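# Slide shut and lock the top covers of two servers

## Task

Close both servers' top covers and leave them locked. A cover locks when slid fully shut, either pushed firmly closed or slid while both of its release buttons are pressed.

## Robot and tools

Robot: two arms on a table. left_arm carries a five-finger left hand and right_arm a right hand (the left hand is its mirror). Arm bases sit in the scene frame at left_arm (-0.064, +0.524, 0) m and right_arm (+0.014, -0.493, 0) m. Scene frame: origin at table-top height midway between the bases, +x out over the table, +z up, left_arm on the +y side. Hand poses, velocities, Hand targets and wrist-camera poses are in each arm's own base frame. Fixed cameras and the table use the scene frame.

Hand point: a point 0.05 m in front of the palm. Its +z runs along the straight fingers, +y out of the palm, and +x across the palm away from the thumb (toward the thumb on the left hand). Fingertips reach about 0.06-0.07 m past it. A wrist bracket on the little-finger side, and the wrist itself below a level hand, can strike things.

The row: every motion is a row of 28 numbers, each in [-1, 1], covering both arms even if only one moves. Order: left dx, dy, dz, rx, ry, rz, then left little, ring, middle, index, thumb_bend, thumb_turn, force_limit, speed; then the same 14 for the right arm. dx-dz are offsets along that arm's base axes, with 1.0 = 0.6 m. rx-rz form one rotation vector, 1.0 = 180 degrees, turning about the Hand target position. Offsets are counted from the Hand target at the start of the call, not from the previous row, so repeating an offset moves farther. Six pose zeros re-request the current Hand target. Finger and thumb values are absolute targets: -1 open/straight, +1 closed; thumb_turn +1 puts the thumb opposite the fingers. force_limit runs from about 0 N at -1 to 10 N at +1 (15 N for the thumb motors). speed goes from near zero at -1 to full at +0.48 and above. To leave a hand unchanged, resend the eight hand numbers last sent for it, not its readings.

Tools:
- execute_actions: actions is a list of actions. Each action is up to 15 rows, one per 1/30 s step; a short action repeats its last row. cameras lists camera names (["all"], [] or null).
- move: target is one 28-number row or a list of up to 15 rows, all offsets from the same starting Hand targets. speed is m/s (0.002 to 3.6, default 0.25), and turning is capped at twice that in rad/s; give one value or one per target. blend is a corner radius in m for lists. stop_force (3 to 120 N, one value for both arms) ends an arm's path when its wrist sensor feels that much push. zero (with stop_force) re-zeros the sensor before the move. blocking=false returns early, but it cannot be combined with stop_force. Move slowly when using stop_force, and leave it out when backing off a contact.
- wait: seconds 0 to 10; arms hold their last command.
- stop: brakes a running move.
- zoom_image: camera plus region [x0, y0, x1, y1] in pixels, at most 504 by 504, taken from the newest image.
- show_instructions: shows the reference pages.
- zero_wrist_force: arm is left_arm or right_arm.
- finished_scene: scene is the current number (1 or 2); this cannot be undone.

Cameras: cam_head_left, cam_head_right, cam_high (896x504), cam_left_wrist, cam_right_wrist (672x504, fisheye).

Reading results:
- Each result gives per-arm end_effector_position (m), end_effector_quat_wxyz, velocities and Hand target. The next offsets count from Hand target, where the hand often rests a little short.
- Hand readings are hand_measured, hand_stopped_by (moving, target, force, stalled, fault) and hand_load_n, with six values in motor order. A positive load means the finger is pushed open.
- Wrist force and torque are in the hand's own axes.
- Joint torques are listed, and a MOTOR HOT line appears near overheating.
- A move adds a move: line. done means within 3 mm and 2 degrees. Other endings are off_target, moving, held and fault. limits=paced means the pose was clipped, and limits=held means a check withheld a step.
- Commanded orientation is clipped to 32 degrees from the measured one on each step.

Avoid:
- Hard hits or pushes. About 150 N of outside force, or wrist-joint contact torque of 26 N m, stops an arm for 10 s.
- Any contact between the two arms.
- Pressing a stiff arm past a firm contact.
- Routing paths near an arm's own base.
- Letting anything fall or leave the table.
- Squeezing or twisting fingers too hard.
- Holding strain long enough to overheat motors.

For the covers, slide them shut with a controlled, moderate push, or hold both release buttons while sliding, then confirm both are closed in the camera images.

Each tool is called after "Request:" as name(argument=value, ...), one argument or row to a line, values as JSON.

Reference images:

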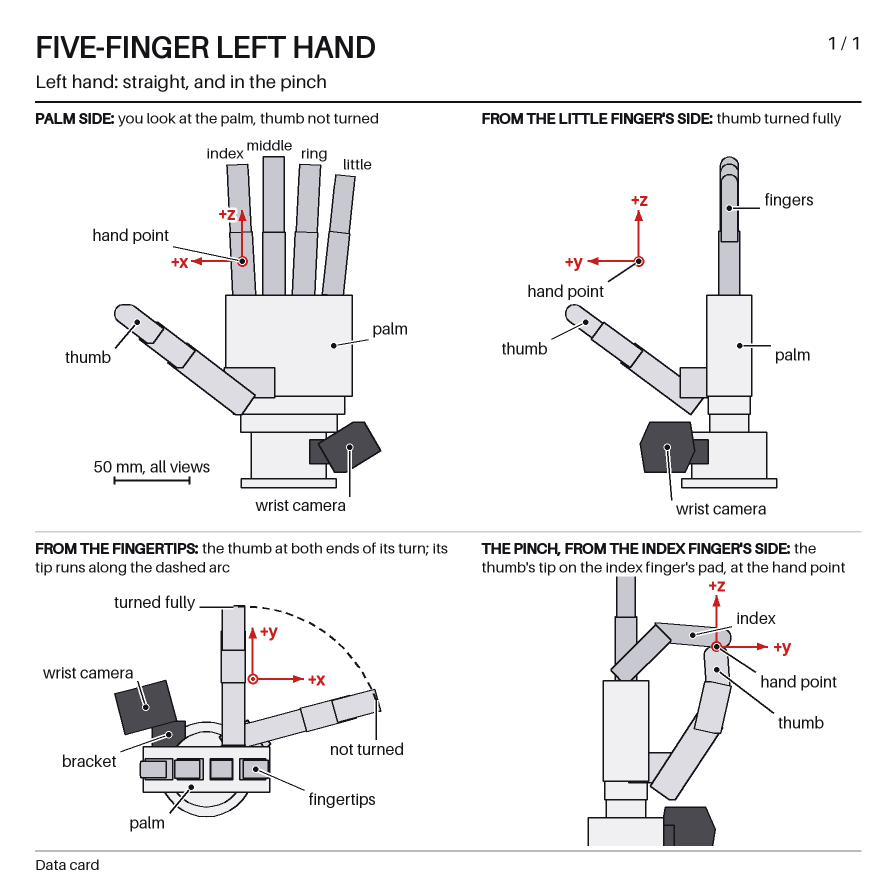

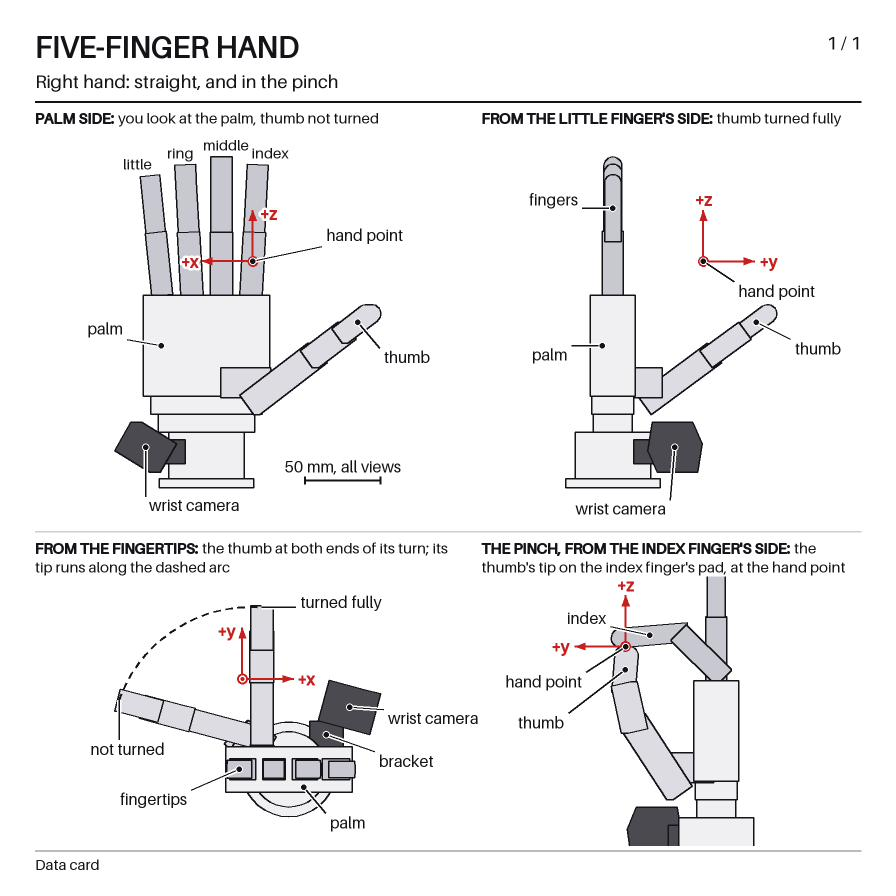

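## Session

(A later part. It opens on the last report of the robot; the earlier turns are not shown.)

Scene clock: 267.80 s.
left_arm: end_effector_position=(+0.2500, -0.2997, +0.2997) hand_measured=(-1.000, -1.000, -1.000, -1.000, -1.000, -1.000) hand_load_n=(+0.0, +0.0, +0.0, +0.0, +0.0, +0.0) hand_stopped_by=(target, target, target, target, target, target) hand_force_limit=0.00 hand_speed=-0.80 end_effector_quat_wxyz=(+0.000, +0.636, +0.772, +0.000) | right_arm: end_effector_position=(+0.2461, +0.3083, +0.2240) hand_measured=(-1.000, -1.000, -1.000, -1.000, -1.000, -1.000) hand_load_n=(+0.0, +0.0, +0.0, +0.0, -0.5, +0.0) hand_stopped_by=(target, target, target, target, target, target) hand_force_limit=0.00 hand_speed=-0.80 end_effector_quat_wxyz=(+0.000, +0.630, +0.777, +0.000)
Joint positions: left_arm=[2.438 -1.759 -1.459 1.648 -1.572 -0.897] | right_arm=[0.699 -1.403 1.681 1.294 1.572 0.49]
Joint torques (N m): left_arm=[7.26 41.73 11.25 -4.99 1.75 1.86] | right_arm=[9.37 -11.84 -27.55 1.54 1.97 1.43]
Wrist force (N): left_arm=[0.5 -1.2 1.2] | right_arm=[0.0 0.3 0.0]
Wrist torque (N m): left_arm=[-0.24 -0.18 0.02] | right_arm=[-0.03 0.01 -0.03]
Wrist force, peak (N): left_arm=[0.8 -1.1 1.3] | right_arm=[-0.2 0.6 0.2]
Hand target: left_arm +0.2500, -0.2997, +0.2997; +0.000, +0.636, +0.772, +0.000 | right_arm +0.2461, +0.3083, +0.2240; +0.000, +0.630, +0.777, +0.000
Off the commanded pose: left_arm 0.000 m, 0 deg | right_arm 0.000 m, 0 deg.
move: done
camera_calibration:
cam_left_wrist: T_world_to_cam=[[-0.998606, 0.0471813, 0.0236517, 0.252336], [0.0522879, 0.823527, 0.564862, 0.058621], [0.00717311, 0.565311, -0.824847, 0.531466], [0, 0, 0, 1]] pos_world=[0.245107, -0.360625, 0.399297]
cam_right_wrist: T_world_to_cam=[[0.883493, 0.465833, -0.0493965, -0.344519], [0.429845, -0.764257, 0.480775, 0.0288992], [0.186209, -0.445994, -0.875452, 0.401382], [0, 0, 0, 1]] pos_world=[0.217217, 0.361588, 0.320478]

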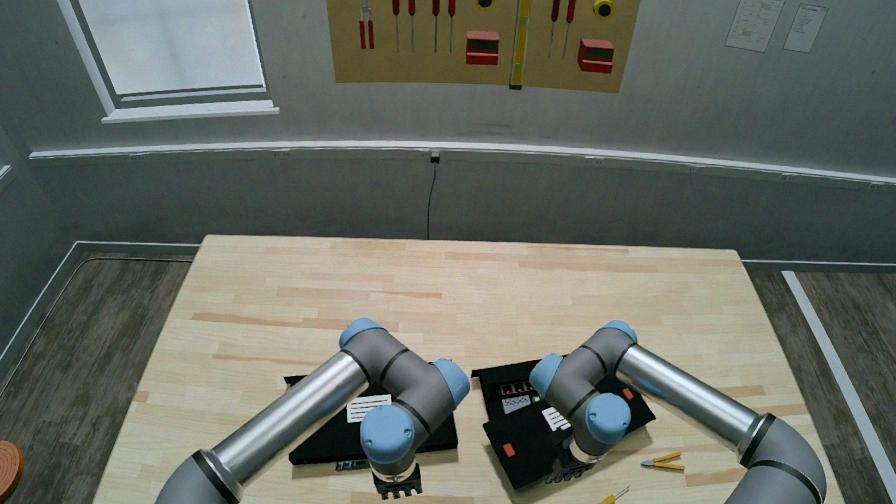

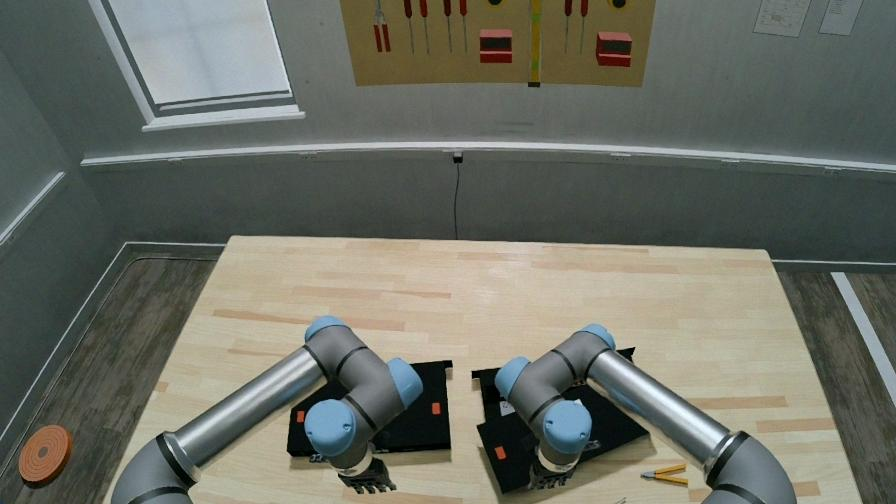

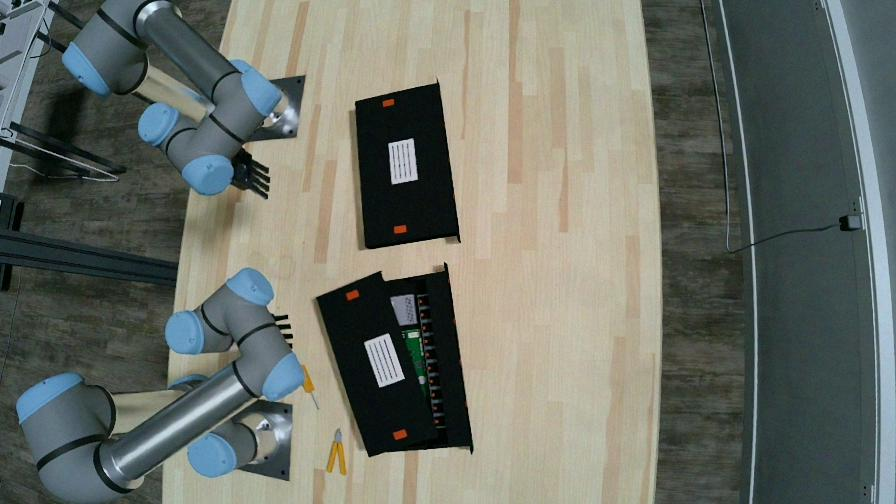

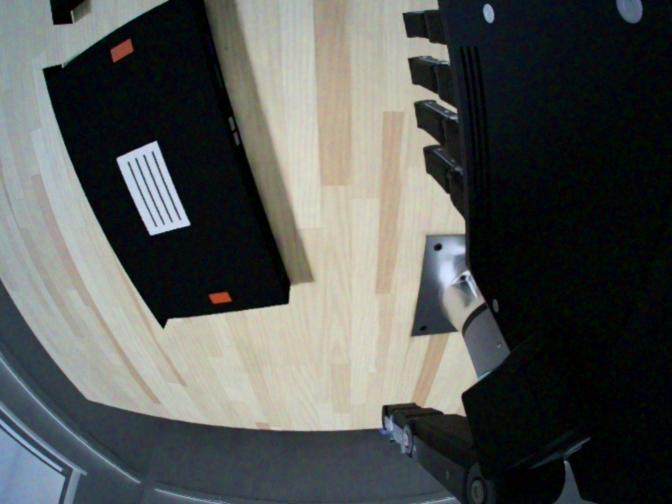

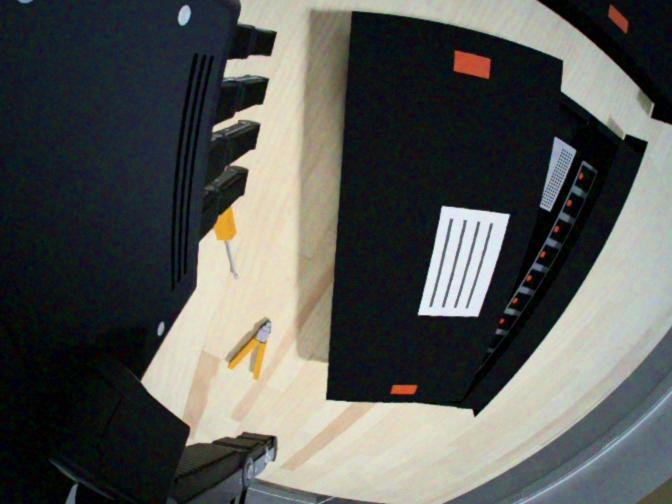

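Request:
move(
  target=[0,0,0,0,0,0,-1,-1,-1,-1,-1,-1,0,-0.8,0,0,-0.23,0,0,0,-1,-1,-1,-1,-1,-1,0,-0.8],
  speed=0.1,
  stop_force=5,
)

Request:
move(
  target=[0,0,0,0,0,0,-1,-1,-1,-1,-1,-1,0,-0.8,0.144,0.0427,0,0,0,0,-1,-1,-1,-1,-1,-1,0,-0.8],
  speed=0.05,
  stop_force=12,
  cameras=["cam_high","cam_right_wrist"],
)

Request:
zoom_image(
  camera="cam_high",
  region=[300, 250, 500, 470],
)

Scene clock: 285.20 s.
left_arm: end_effector_position=(+0.2500, -0.2997, +0.2997) hand_measured=(-1.000, -1.000, -1.000, -1.000, -1.000, -1.000) hand_load_n=(+0.0, +0.0, +0.0, +0.0, +0.0, +0.0) hand_stopped_by=(target, target, target, target, target, target) hand_force_limit=0.00 hand_speed=-0.80 end_effector_quat_wxyz=(+0.000, +0.636, +0.772, +0.000) | right_arm: end_effector_position=(+0.2461, +0.3083, +0.0860) hand_measured=(-1.000, -1.000, -1.000, -1.000, -1.000, -1.000) hand_load_n=(+0.0, +0.0, +0.0, +0.0, +0.0, +0.0) hand_stopped_by=(target, target, target, target, target, target) hand_force_limit=0.00 hand_speed=-0.80 end_effector_quat_wxyz=(+0.000, +0.630, +0.777, +0.000)
Joint positions: left_arm=[2.438 -1.759 -1.459 1.648 -1.572 -0.897] | right_arm=[0.699 -1.258 1.887 0.942 1.572 0.49]
Joint torques (N m): left_arm=[7.29 41.27 12 -4.93 1.7 1.79] | right_arm=[0.05 -15.41 -3.2 1.32 1.78 -1.61]
Wrist force (N): left_arm=[0.6 -1.3 0.9] | right_arm=[-0.1 0.5 0.2]
Wrist torque (N m): left_arm=[-0.23 -0.20 0.03] | right_arm=[-0.02 0.03 -0.04]
Wrist force, peak (N): left_arm=[0.7 -1.3 1.1] | right_arm=[-0.1 0.3 0.8]
Hand target: left_arm +0.2500, -0.2997, +0.2997; +0.000, +0.636, +0.772, +0.000 | right_arm +0.2461, +0.3083, +0.0860; +0.000, +0.630, +0.777, +0.000
Off the commanded pose: left_arm 0.000 m, 0 deg | right_arm 0.000 m, 0 deg.
move: done

Scene clock: 287.07 s.
left_arm: end_effector_position=(+0.2500, -0.2997, +0.2997) hand_measured=(-1.000, -1.000, -1.000, -1.000, -1.000, -1.000) hand_load_n=(+0.0, +0.0, +0.0, +0.0, +0.0, +0.0) hand_stopped_by=(target, target, target, target, target, target) hand_force_limit=0.00 hand_speed=-0.80 end_effector_quat_wxyz=(+0.000, +0.636, +0.772, +0.000) | right_arm: end_effector_position=(+0.2784, +0.3178, +0.0860) hand_measured=(-1.000, -1.000, -1.000, -1.000, -1.000, -1.000) hand_load_n=(+0.5, +0.0, +0.0, +0.0, +0.0, +0.0) hand_stopped_by=(target, target, target, target, target, target) hand_force_limit=0.00 hand_speed=-0.80 end_effector_quat_wxyz=(+0.000, +0.630, +0.777, +0.000)
Joint positions: left_arm=[2.438 -1.759 -1.459 1.648 -1.572 -0.897] | right_arm=[0.663 -1.205 1.811 0.965 1.572 0.455]
Joint torques (N m): left_arm=[7.5 41.99 11.96 -4.86 1.52 1.78] | right_arm=[9.46 -42.93 -7.4 1.64 0.81 1.84]
Wrist force (N): left_arm=[0.5 -1.1 1.1] | right_arm=[-3.3 -5.4 -0.3]
Wrist torque (N m): left_arm=[-0.22 -0.19 0.03] | right_arm=[0.09 -0.06 -0.59]
Wrist force, peak (N): left_arm=[0.9 -1.2 1.1] | right_arm=[-9.8 -28.4 -2.1]
Hand target: left_arm +0.2500, -0.2997, +0.2997; +0.000, +0.636, +0.772, +0.000 | right_arm +0.2784, +0.3178, +0.0860; +0.000, +0.630, +0.777, +0.000 (not the last commanded pose)
Off the commanded pose: left_arm 0.000 m, 0 deg | right_arm 0.056 m, 0 deg.
move: contact (right_arm)
camera_calibration:
cam_right_wrist: T_world_to_cam=[[0.883542, 0.46575, -0.0492914, -0.384206], [0.42974, -0.764355, 0.480714, 0.0886907], [0.186216, -0.445914, -0.875491, 0.278873], [0, 0, 0, 1]] pos_world=[0.249417, 0.371089, 0.182578]
Images, in order (width x height): cam_high 896x504, cam_right_wrist 672x504.

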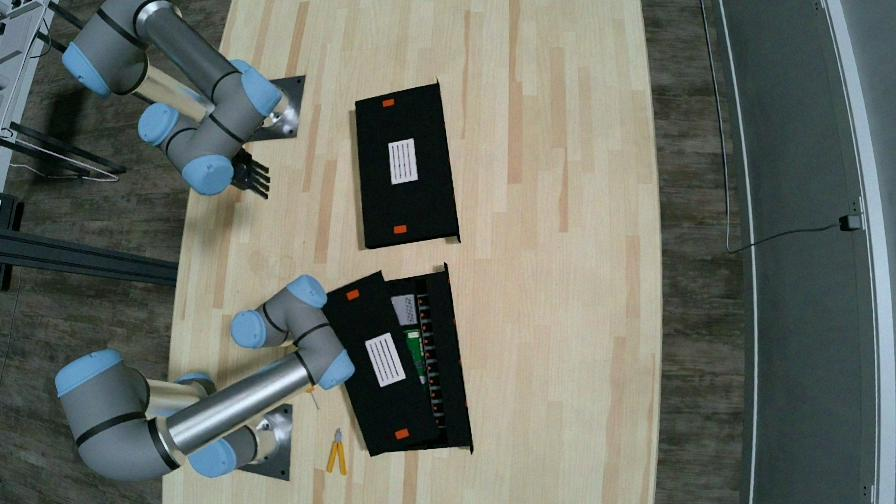

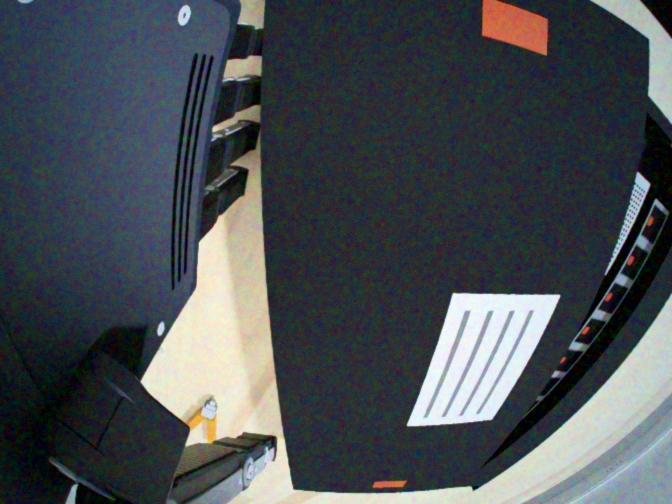

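Scaled by 2.291 from the camera's 896x504 image, which has a finer 1280x720 frame.

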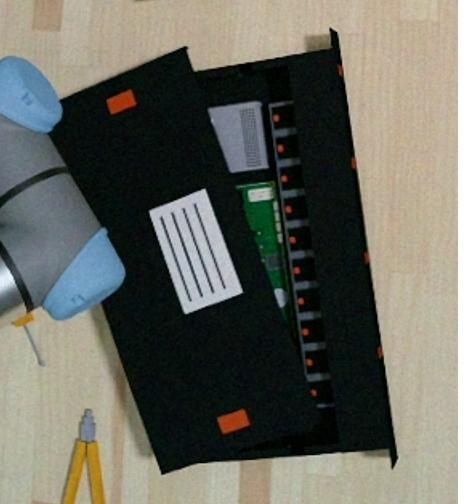

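Request:
move(
  target=[0.2317,-0.1163,-0.133,-0.4596,-0.0442,-0.05,-1,-1,-1,-1,-1,-1,0,-0.8,-0.049,-0.0104,0,0,0,0,-1,-1,-1,-1,-1,-1,0,-0.8],
  cameras=["cam_high","cam_right_wrist","cam_left_wrist"],
)

Request:
zoom_image(
  camera="cam_left_wrist",
  region=[0, 100, 400, 400],
)

Scene clock: 300.13 s.
left_arm: end_effector_position=(+0.3891, -0.3696, +0.2199) hand_measured=(-1.000, -1.000, -1.000, -1.000, -1.000, -1.000) hand_load_n=(+0.0, +0.0, +0.0, +0.0, +0.0, +0.0) hand_stopped_by=(target, target, target, target, target, target) hand_force_limit=0.00 hand_speed=-0.80 end_effector_quat_wxyz=(+0.469, +0.529, +0.531, -0.468) | right_arm: end_effector_position=(+0.2490, +0.3116, +0.0860) hand_measured=(-1.000, -1.000, -1.000, -1.000, -1.000, -1.000) hand_load_n=(+0.0, +0.0, +0.0, +0.0, +0.0, +0.0) hand_stopped_by=(target, target, target, target, target, target) hand_force_limit=0.00 hand_speed=-0.80 end_effector_quat_wxyz=(+0.000, +0.630, +0.777, +0.000)
Joint positions: left_arm=[3.166 -1.96 -2.021 2.236 -0.125 0.174] | right_arm=[0.701 -1.249 1.874 0.946 1.572 0.492]
Joint torques (N m): left_arm=[7.62 15.09 4.66 -4.96 3.33 1.93] | right_arm=[11.5 -39.7 -2.51 0.98 -1 1.52]
Wrist force (N): left_arm=[0.3 -1.0 1.2] | right_arm=[-0.1 0.3 0.4]
Wrist torque (N m): left_arm=[-0.24 0.02 -0.03] | right_arm=[-0.06 0.01 -0.04]
Wrist force, peak (N): left_arm=[0.1 -1.4 1.3] | right_arm=[-3.4 -5.6 -0.5]
Hand target: left_arm +0.3891, -0.3695, +0.2199; +0.468, +0.529, +0.530, -0.469 | right_arm +0.2490, +0.3116, +0.0860; +0.000, +0.630, +0.777, +0.000
Off the commanded pose: left_arm 0.000 m, 0 deg | right_arm 0.000 m, 0 deg.
move: done
camera_calibration:
cam_left_wrist: T_world_to_cam=[[-0.971364, 0.0506204, -0.23214, 0.443348], [0.207185, 0.658712, -0.723307, 0.316015], [0.116299, -0.75069, -0.650337, -0.0630863], [0, 0, 0, 1]] pos_world=[0.372516, -0.277964, 0.290467]
cam_right_wrist: T_world_to_cam=[[0.883542, 0.46575, -0.0492914, -0.355342], [0.42974, -0.764355, 0.480714, 0.0965861], [0.186216, -0.445914, -0.875491, 0.281584], [0, 0, 0, 1]] pos_world=[0.220017, 0.364889, 0.182578]
Images, in order (width x height): cam_high 896x504, cam_left_wrist 672x504, cam_right_wrist 672x504.

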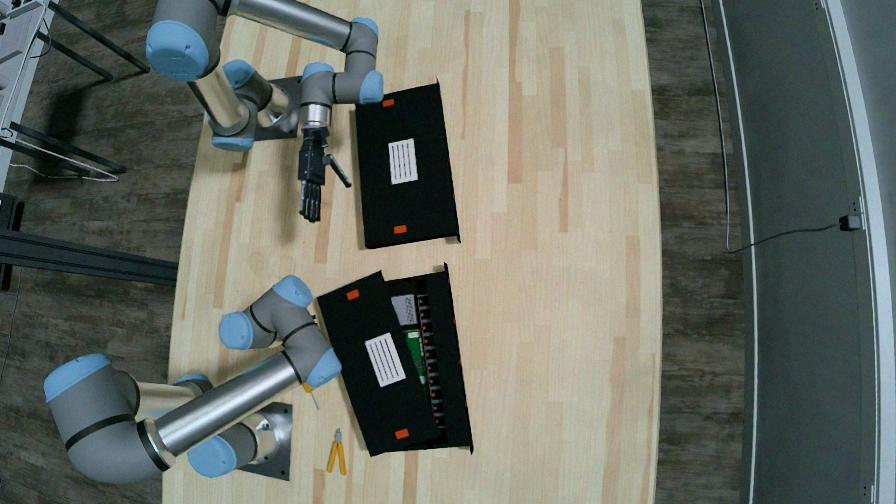

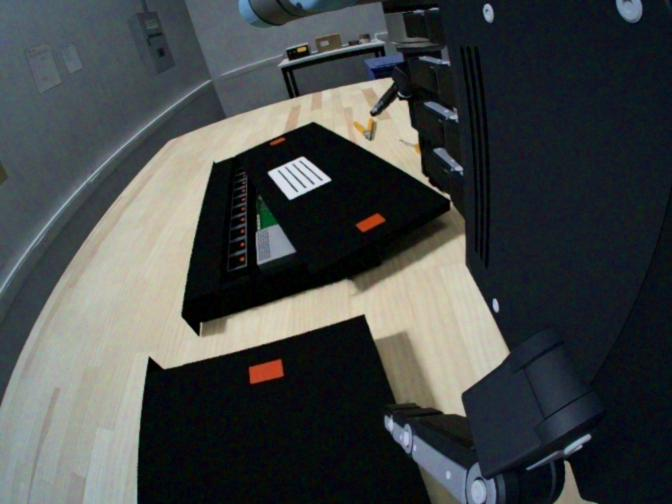

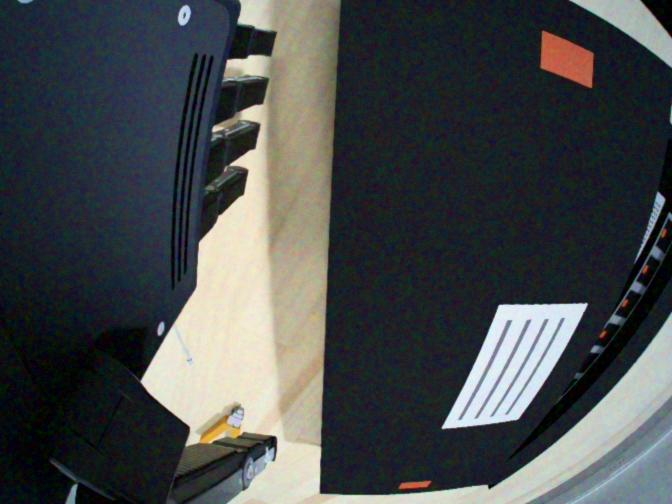

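Scaled by 1.260 from the camera's 672x504 image, which has a finer 960x720 frame.

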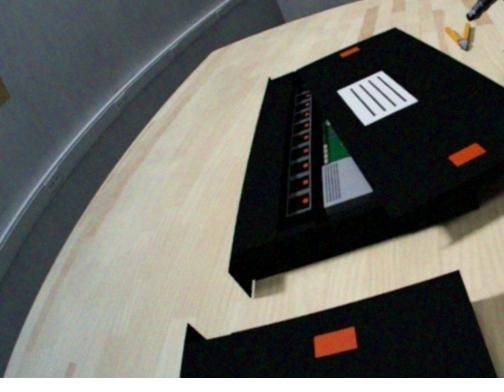

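Request:
zoom_image(
  camera="cam_left_wrist",
  region=[280, 180, 460, 300],
)

Request:
zoom_image(
  camera="cam_left_wrist",
  region=[180, 110, 360, 290],
)

Scaled by 2.800 from the camera's 672x504 image, which has a finer 960x720 frame.

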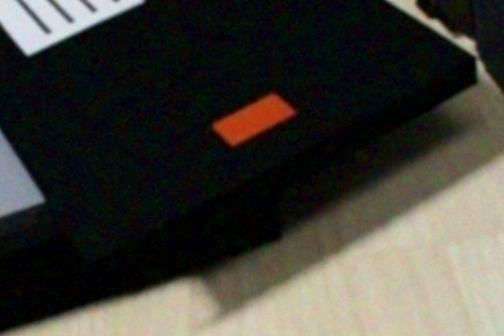

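Scaled by 2.800 from the camera's 672x504 image, which has a finer 960x720 frame.

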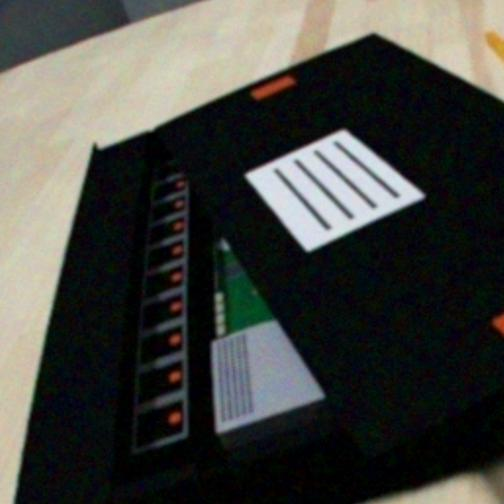

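Request:
move(
  target=[0,0,0,0,0,0,-1,-1,-1,-1,-1,-1,0,-0.8,-0.0308,-0.0098,0,0,0,0.0694,0,0,0,0,-1,-1,0,-0.8],
)

Request:
move(
  target=[0,0,0,0,0,0,-1,-1,-1,-1,-1,-1,0,-0.8,0,0,-0.0667,0,0,0,0,0,0,0,-1,-1,0,-0.8],
  speed=0.08,
  stop_force=5,
  cameras=["cam_high","cam_right_wrist","cam_left_wrist"],
)

Request:
zoom_image(
  camera="cam_left_wrist",
  region=[280, 100, 480, 300],
)

Scene clock: 340.40 s.
left_arm: end_effector_position=(+0.3891, -0.3696, +0.2199) hand_measured=(-1.000, -1.000, -1.000, -1.000, -1.000, -1.000) hand_load_n=(+0.0, +0.0, +0.0, +0.0, +0.0, +0.0) hand_stopped_by=(target, target, target, target, target, target) hand_force_limit=0.00 hand_speed=-0.80 end_effector_quat_wxyz=(+0.469, +0.529, +0.531, -0.468) | right_arm: end_effector_position=(+0.2305, +0.3057, +0.0860) hand_measured=(+0.000, +0.000, +0.000, +0.000, -1.000, -1.000) hand_load_n=(+0.5, +0.0, +0.0, +0.0, -0.5, +0.0) hand_stopped_by=(target, target, target, target, target, target) hand_force_limit=0.00 hand_speed=-0.80 end_effector_quat_wxyz=(+0.000, +0.541, +0.841, +0.000)
Joint positions: left_arm=[3.166 -1.96 -2.021 2.236 -0.125 0.174] | right_arm=[0.694 -1.309 1.957 0.923 1.572 0.267]
Joint torques (N m): left_arm=[7.88 15.21 3.86 -4.99 3.26 1.75] | right_arm=[-11.99 -38.04 -3.86 1.32 -1.67 -1.54]
Wrist force (N): left_arm=[0.4 -0.7 1.3] | right_arm=[-0.2 0.4 0.4]
Wrist torque (N m): left_arm=[-0.20 0.02 -0.03] | right_arm=[-0.01 0.04 0.03]
Wrist force, peak (N): left_arm=[0.7 -1.0 1.8] | right_arm=[0.1 0.6 0.5]
Hand target: left_arm +0.3891, -0.3696, +0.2199; +0.469, +0.529, +0.531, -0.468 | right_arm +0.2305, +0.3057, +0.0860; +0.000, +0.541, +0.841, +0.000
Off the commanded pose: left_arm 0.000 m, 0 deg | right_arm 0.000 m, 0 deg.
move: done

Scene clock: 341.93 s.
left_arm: end_effector_position=(+0.3891, -0.3696, +0.2199) hand_measured=(-1.000, -1.000, -1.000, -1.000, -1.000, -1.000) hand_load_n=(+0.0, +0.0, +0.0, +0.0, +0.0, +0.0) hand_stopped_by=(target, target, target, target, target, target) hand_force_limit=0.00 hand_speed=-0.80 end_effector_quat_wxyz=(+0.469, +0.529, +0.531, -0.468) | right_arm: end_effector_position=(+0.2305, +0.3057, +0.0460) hand_measured=(+0.000, +0.000, +0.000, +0.000, -1.000, -1.000) hand_load_n=(+0.5, +0.0, +0.5, +0.5, +0.0, +0.0) hand_stopped_by=(target, target, target, target, target, target) hand_force_limit=0.00 hand_speed=-0.80 end_effector_quat_wxyz=(+0.000, +0.541, +0.841, +0.000)
Joint positions: left_arm=[3.166 -1.96 -2.021 2.236 -0.125 0.174] | right_arm=[0.694 -1.243 1.998 0.816 1.572 0.267]
Joint torques (N m): left_arm=[7.46 14.74 4.69 -4.99 3.31 1.85] | right_arm=[-4.43 -12.52 -2.08 1.09 0.06 -0.47]
Wrist force (N): left_arm=[0.7 -0.6 1.0] | right_arm=[-0.2 0.4 0.2]
Wrist torque (N m): left_arm=[-0.17 -0.04 -0.02] | right_arm=[0.00 0.05 0.03]
Wrist force, peak (N): left_arm=[0.7 -1.0 1.5] | right_arm=[-0.2 0.2 0.8]
Hand target: left_arm +0.3891, -0.3696, +0.2199; +0.469, +0.529, +0.531, -0.468 | right_arm +0.2305, +0.3057, +0.0460; +0.000, +0.541, +0.841, +0.000
Off the commanded pose: left_arm 0.000 m, 0 deg | right_arm 0.000 m, 0 deg.
move: done
camera_calibration:
cam_left_wrist: T_world_to_cam=[[-0.971362, 0.0506028, -0.232154, 0.443347], [0.207193, 0.658657, -0.723355, 0.316011], [0.116306, -0.75074, -0.650279, -0.0631196], [0, 0, 0, 1]] pos_world=[0.372516, -0.277964, 0.290467]
cam_right_wrist: T_world_to_cam=[[0.761869, 0.645849, -0.0493344, -0.365237], [0.58492, -0.653273, 0.480732, 0.0495348], [0.278251, -0.395111, -0.875479, 0.210525], [0, 0, 0, 1]] pos_world=[0.19071, 0.351429, 0.142478]
Images, in order (width x height): cam_high 896x504, cam_left_wrist 672x504, cam_right_wrist 672x504.

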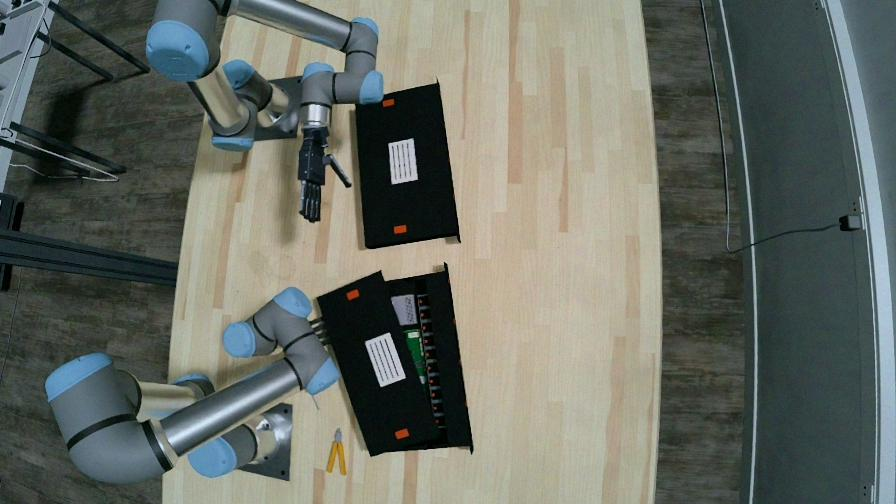

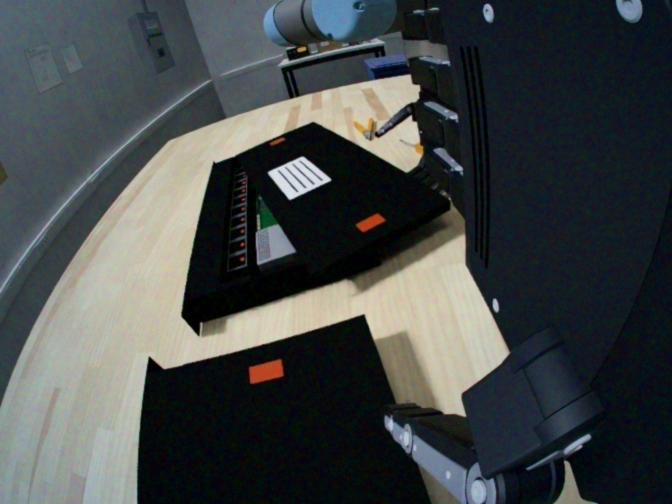

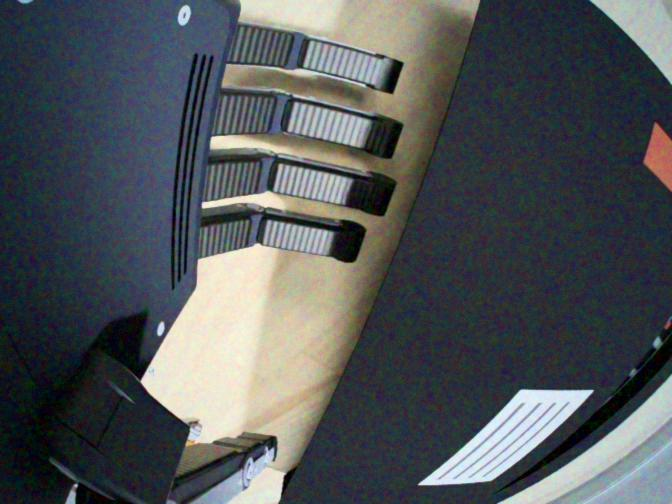

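Scaled by 2.520 from the camera's 672x504 image, which has a finer 960x720 frame.

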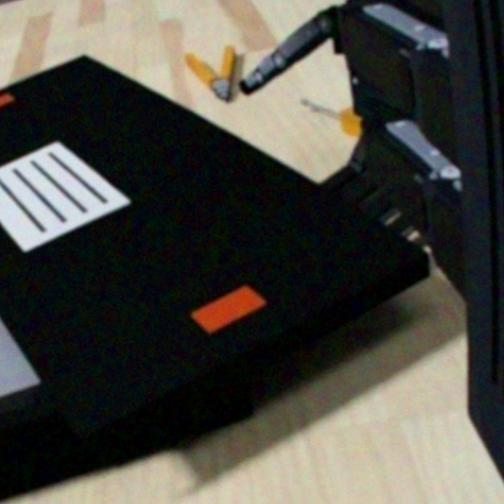

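Request:
move(
  target=[0,0,0,0,0,0,-1,-1,-1,-1,-1,-1,0,-0.8,0.0758,0.0346,0,0,0,0,0,0,0,0,-1,-1,0,-0.8],
  speed=0.05,
  stop_force=5,
  cameras=["cam_right_wrist","cam_left_wrist"],
)

Request:
zoom_image(
  camera="cam_left_wrist",
  region=[280, 100, 480, 300],
)

Scene clock: 346.97 s.
left_arm: end_effector_position=(+0.3891, -0.3696, +0.2199) hand_measured=(-1.000, -1.000, -1.000, -1.000, -1.000, -1.000) hand_load_n=(+0.0, +0.0, +0.0, +0.0, +0.0, +0.0) hand_stopped_by=(target, target, target, target, target, target) hand_force_limit=0.00 hand_speed=-0.80 end_effector_quat_wxyz=(+0.469, +0.529, +0.531, -0.468) | right_arm: end_effector_position=(+0.2760, +0.3265, +0.0460) hand_measured=(+0.000, +0.000, +0.000, +0.000, -1.000, -1.000) hand_load_n=(+0.0, +0.5, +0.0, +0.0, +0.0, +0.0) hand_stopped_by=(target, target, target, target, target, target) hand_force_limit=0.00 hand_speed=-0.80 end_effector_quat_wxyz=(+0.000, +0.541, +0.841, +0.000)
Joint positions: left_arm=[3.166 -1.96 -2.021 2.236 -0.125 0.174] | right_arm=[0.659 -1.161 1.873 0.859 1.572 0.232]
Joint torques (N m): left_arm=[8.01 14.71 4.8 -4.93 3.34 1.84] | right_arm=[-13.06 -17.35 -23.77 3.47 0.51 -1.51]
Wrist force (N): left_arm=[0.5 -0.8 1.5] | right_arm=[0.1 0.3 0.4]
Wrist torque (N m): left_arm=[-0.23 0.01 -0.03] | right_arm=[-0.04 -0.02 0.06]
Wrist force, peak (N): left_arm=[0.6 -1.1 1.6] | right_arm=[0.0 0.5 0.5]
Hand target: left_arm +0.3891, -0.3696, +0.2199; +0.469, +0.529, +0.531, -0.468 | right_arm +0.2760, +0.3265, +0.0460; +0.000, +0.541, +0.841, +0.000
Off the commanded pose: left_arm 0.000 m, 0 deg | right_arm 0.000 m, 0 deg.
move: done
camera_calibration:
cam_left_wrist: T_world_to_cam=[[-0.971362, 0.0506028, -0.232154, 0.443347], [0.207193, 0.658657, -0.723355, 0.316011], [0.116306, -0.75074, -0.650279, -0.0631196], [0, 0, 0, 1]] pos_world=[0.372516, -0.277964, 0.290467]
cam_right_wrist: T_world_to_cam=[[0.761869, 0.645849, -0.0493344, -0.413336], [0.58492, -0.653273, 0.480732, 0.036509], [0.278251, -0.395111, -0.875479, 0.206083], [0, 0, 0, 1]] pos_world=[0.23621, 0.372229, 0.142478]
Images, in order (width x height): cam_left_wrist 672x504, cam_right_wrist 672x504.

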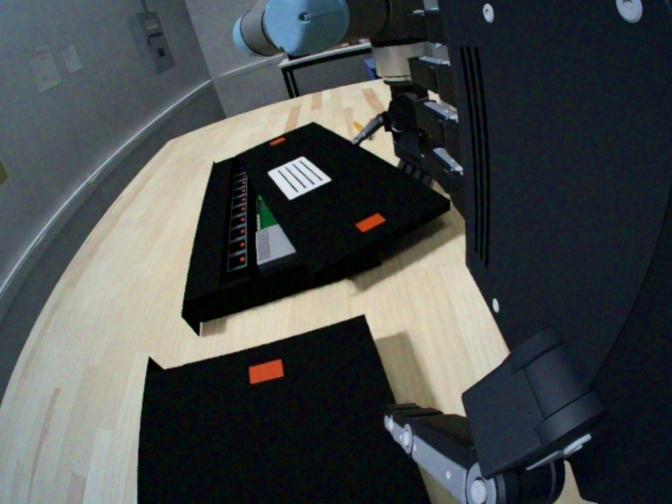

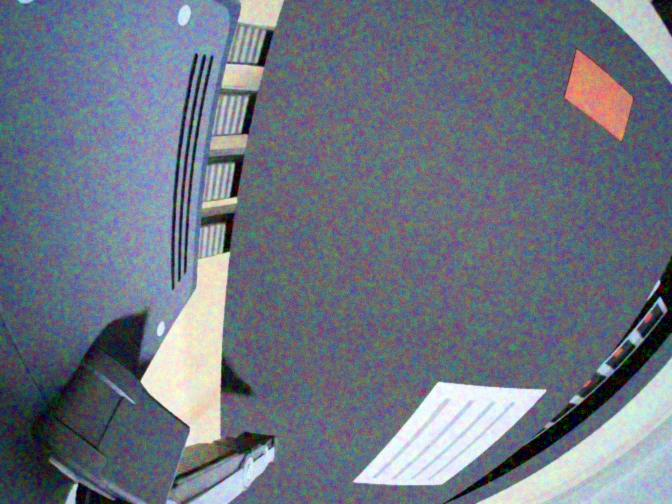

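Scaled by 2.520 from the camera's 672x504 image, which has a finer 960x720 frame.

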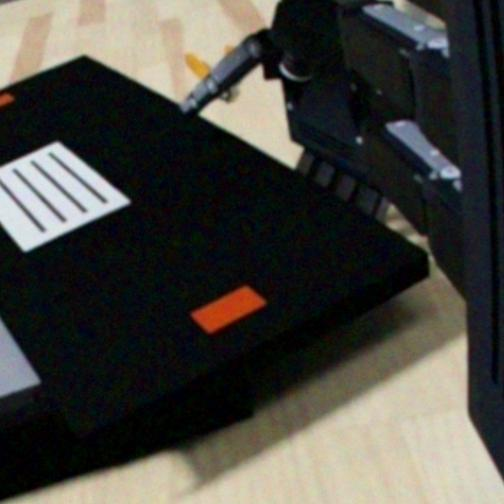

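Request:
move(
  target=[0,0,0,0,0,0,-1,-1,-1,-1,-1,-1,0,-0.8,0,0,0.04,0,0,0,0,0,0,0,-1,-1,0,-0.8],
  speed=0.04,
  cameras=["cam_right_wrist","cam_left_wrist"],
)

Request:
zoom_image(
  camera="cam_left_wrist",
  region=[280, 100, 480, 300],
)

Scene clock: 350.50 s.
left_arm: end_effector_position=(+0.3891, -0.3696, +0.2199) hand_measured=(-1.000, -1.000, -1.000, -1.000, -1.000, -1.000) hand_load_n=(+0.0, +0.0, +0.0, +0.0, +0.0, +0.0) hand_stopped_by=(target, target, target, target, target, target) hand_force_limit=0.00 hand_speed=-0.80 end_effector_quat_wxyz=(+0.469, +0.529, +0.531, -0.468) | right_arm: end_effector_position=(+0.2760, +0.3265, +0.0699) hand_measured=(+0.000, +0.000, +0.000, +0.000, -1.000, -1.000) hand_load_n=(+0.5, +0.0, +0.0, +0.5, +0.0, +0.0) hand_stopped_by=(target, target, target, target, target, target) hand_force_limit=0.00 hand_speed=-0.80 end_effector_quat_wxyz=(+0.000, +0.541, +0.841, +0.000)
Joint positions: left_arm=[3.166 -1.96 -2.021 2.236 -0.125 0.174] | right_arm=[0.659 -1.198 1.851 0.918 1.572 0.232]
Joint torques (N m): left_arm=[7.97 14.9 4.17 -4.85 3.15 1.87] | right_arm=[-9.94 -42.5 -24.59 3.49 0.27 -1.35]
Wrist force (N): left_arm=[0.6 -0.9 1.2] | right_arm=[-0.1 -0.9 2.1]
Wrist torque (N m): left_arm=[-0.22 -0.03 -0.01] | right_arm=[-0.14 -0.12 -0.03]
Wrist force, peak (N): left_arm=[0.7 -0.9 1.7] | right_arm=[0.1 -0.8 2.2]
Hand target: left_arm +0.3891, -0.3696, +0.2199; +0.469, +0.529, +0.531, -0.468 | right_arm +0.2760, +0.3265, +0.0700; +0.000, +0.541, +0.841, +0.000
Off the commanded pose: left_arm 0.000 m, 0 deg | right_arm 0.000 m, 0 deg.
move: done
camera_calibration:
cam_left_wrist: T_world_to_cam=[[-0.971362, 0.0506028, -0.232154, 0.443347], [0.207193, 0.658657, -0.723355, 0.316011], [0.116306, -0.75074, -0.650279, -0.0631196], [0, 0, 0, 1]] pos_world=[0.372516, -0.277964, 0.290467]
cam_right_wrist: T_world_to_cam=[[0.761869, 0.645849, -0.0493344, -0.412152], [0.58492, -0.653273, 0.480732, 0.0249715], [0.278251, -0.395111, -0.875479, 0.227094], [0, 0, 0, 1]] pos_world=[0.23621, 0.372229, 0.166478]
Images, in order (width x height): cam_left_wrist 672x504, cam_right_wrist 672x504.

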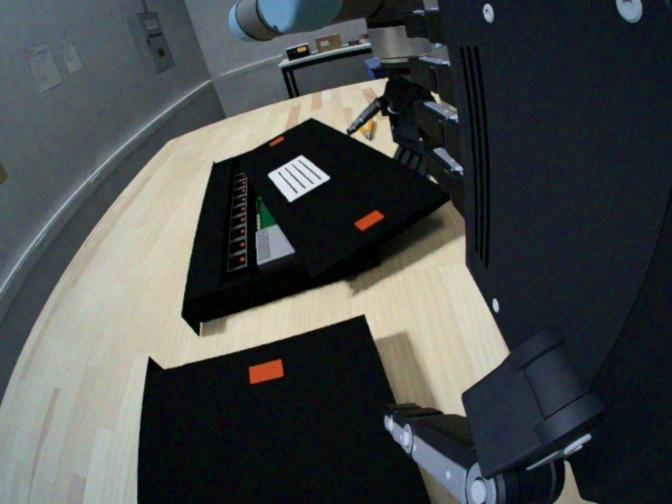

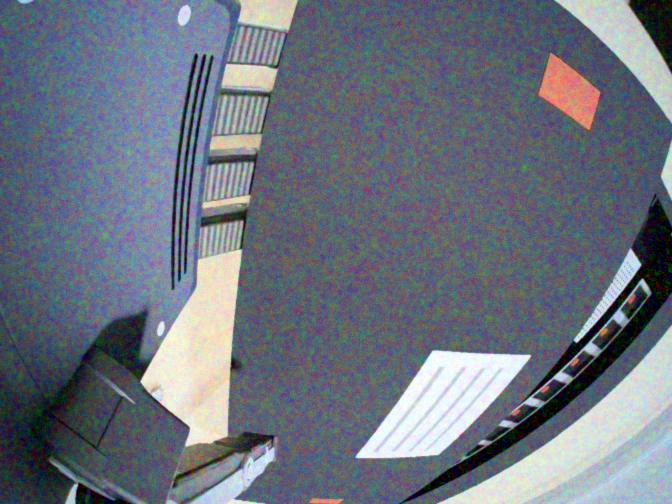

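Scaled by 2.520 from the camera's 672x504 image, which has a finer 960x720 frame.

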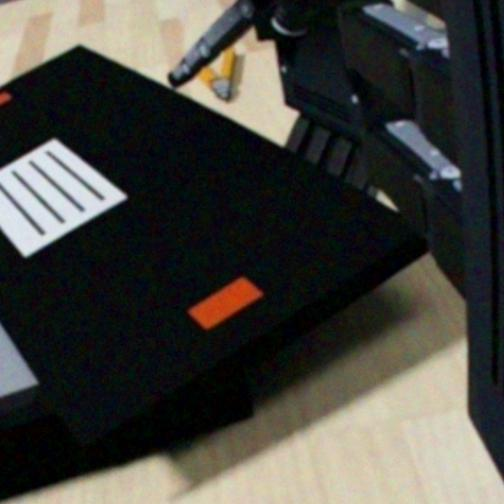

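Request:
move(
  target=[
    [0,0,0,0,0,0,-1,-1,-1,-1,-1,-1,0,-0.8,0,0,0.017,0,0,0,0,0,0,0,-1,-1,0,-0.8],
    [0,0,0,0,0,0,-1,-1,-1,-1,-1,-1,0,-0.8,0.046,0.012,0.017,0,0,-0.019,0,0,0,0,-1,-1,0,-0.8],
  ],
  speed=0.04,
  stop_force=10,
  cameras=["cam_right_wrist","cam_left_wrist","cam_high"],
)

Request:
zoom_image(
  camera="cam_left_wrist",
  region=[280, 100, 480, 300],
)

Request:
zoom_image(
  camera="cam_high",
  region=[300, 250, 500, 470],
)

Scene clock: 356.10 s.
left_arm: end_effector_position=(+0.3891, -0.3696, +0.2199) hand_measured=(-1.000, -1.000, -1.000, -1.000, -1.000, -1.000) hand_load_n=(+0.0, +0.5, +0.0, +0.0, +0.0, +0.0) hand_stopped_by=(target, target, target, target, target, target) hand_force_limit=0.00 hand_speed=-0.80 end_effector_quat_wxyz=(+0.469, +0.529, +0.531, -0.468) | right_arm: end_effector_position=(+0.3036, +0.3337, +0.0802) hand_measured=(+0.000, +0.000, +0.000, +0.000, -1.000, -1.000) hand_load_n=(+0.0, +0.0, +0.0, +1.0, +0.0, +0.0) hand_stopped_by=(target, target, target, target, target, target) hand_force_limit=0.00 hand_speed=-0.80 end_effector_quat_wxyz=(+0.000, +0.566, +0.824, +0.000)
Joint positions: left_arm=[3.166 -1.96 -2.021 2.236 -0.125 0.174] | right_arm=[0.638 -1.161 1.763 0.969 1.572 0.271]
Joint torques (N m): left_arm=[7.68 14.26 4.34 -4.87 2.99 1.73] | right_arm=[-13.92 -19.5 -26.45 3.34 2.01 1.32]
Wrist force (N): left_arm=[0.6 -0.8 1.4] | right_arm=[0.8 -1.5 2.7]
Wrist torque (N m): left_arm=[-0.23 -0.02 -0.02] | right_arm=[-0.14 0.03 0.00]
Wrist force, peak (N): left_arm=[0.7 -1.0 1.5] | right_arm=[1.0 -1.3 2.8]
Hand target: left_arm +0.3891, -0.3696, +0.2199; +0.469, +0.529, +0.531, -0.468 | right_arm +0.3036, +0.3337, +0.0802; +0.000, +0.566, +0.824, +0.000
Off the commanded pose: left_arm 0.000 m, 0 deg | right_arm 0.000 m, 0 deg.
move: done
camera_calibration:
cam_left_wrist: T_world_to_cam=[[-0.971362, 0.0506028, -0.232154, 0.443347], [0.207193, 0.658657, -0.723355, 0.316011], [0.116306, -0.75074, -0.650279, -0.0631196], [0, 0, 0, 1]] pos_world=[0.372516, -0.277964, 0.290467]
cam_right_wrist: T_world_to_cam=[[0.799077, 0.599202, -0.049324, -0.433053], [0.544856, -0.687028, 0.480754, 0.0320386], [0.254182, -0.411034, -0.875467, 0.243802], [0, 0, 0, 1]] pos_world=[0.266616, 0.381709, 0.176678]
Images, in order (width x height): cam_high 896x504, cam_left_wrist 672x504, cam_right_wrist 672x504.

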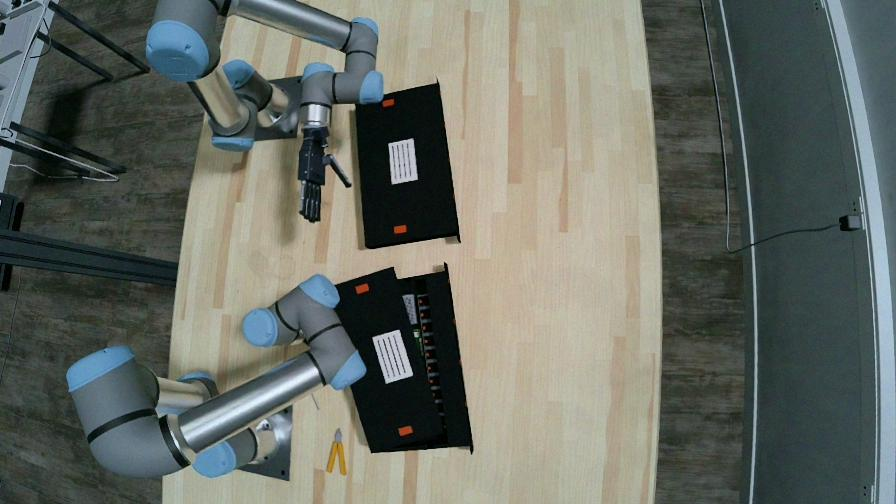

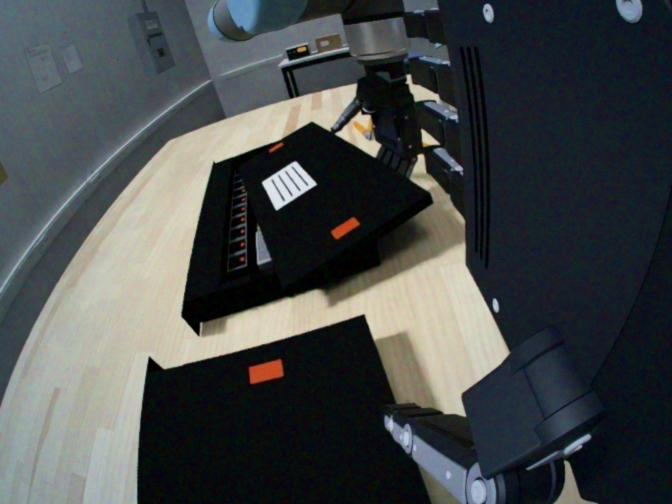

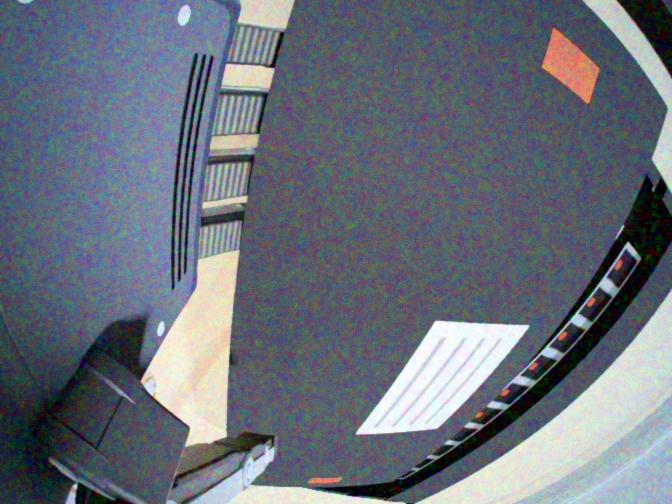

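Scaled by 2.520 from the camera's 672x504 image, which has a finer 960x720 frame.

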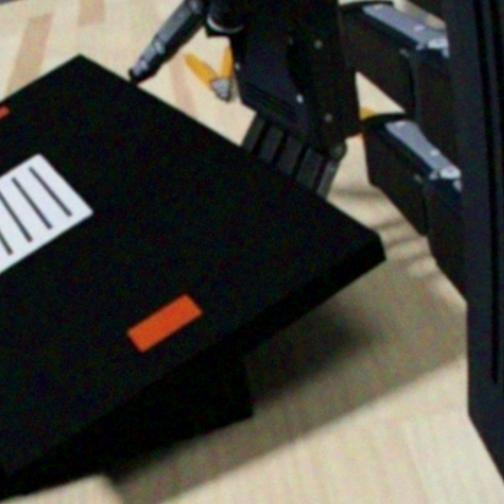

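Scaled by 2.291 from the camera's 896x504 image, which has a finer 1280x720 frame.

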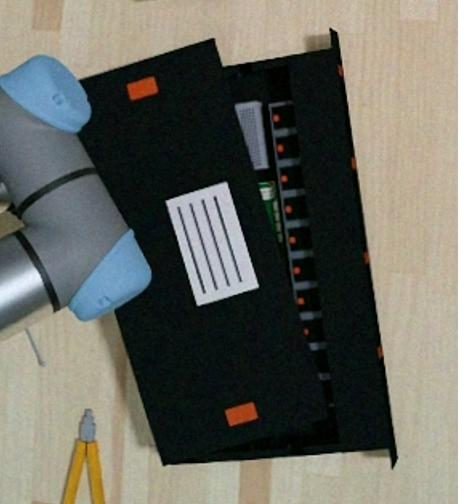

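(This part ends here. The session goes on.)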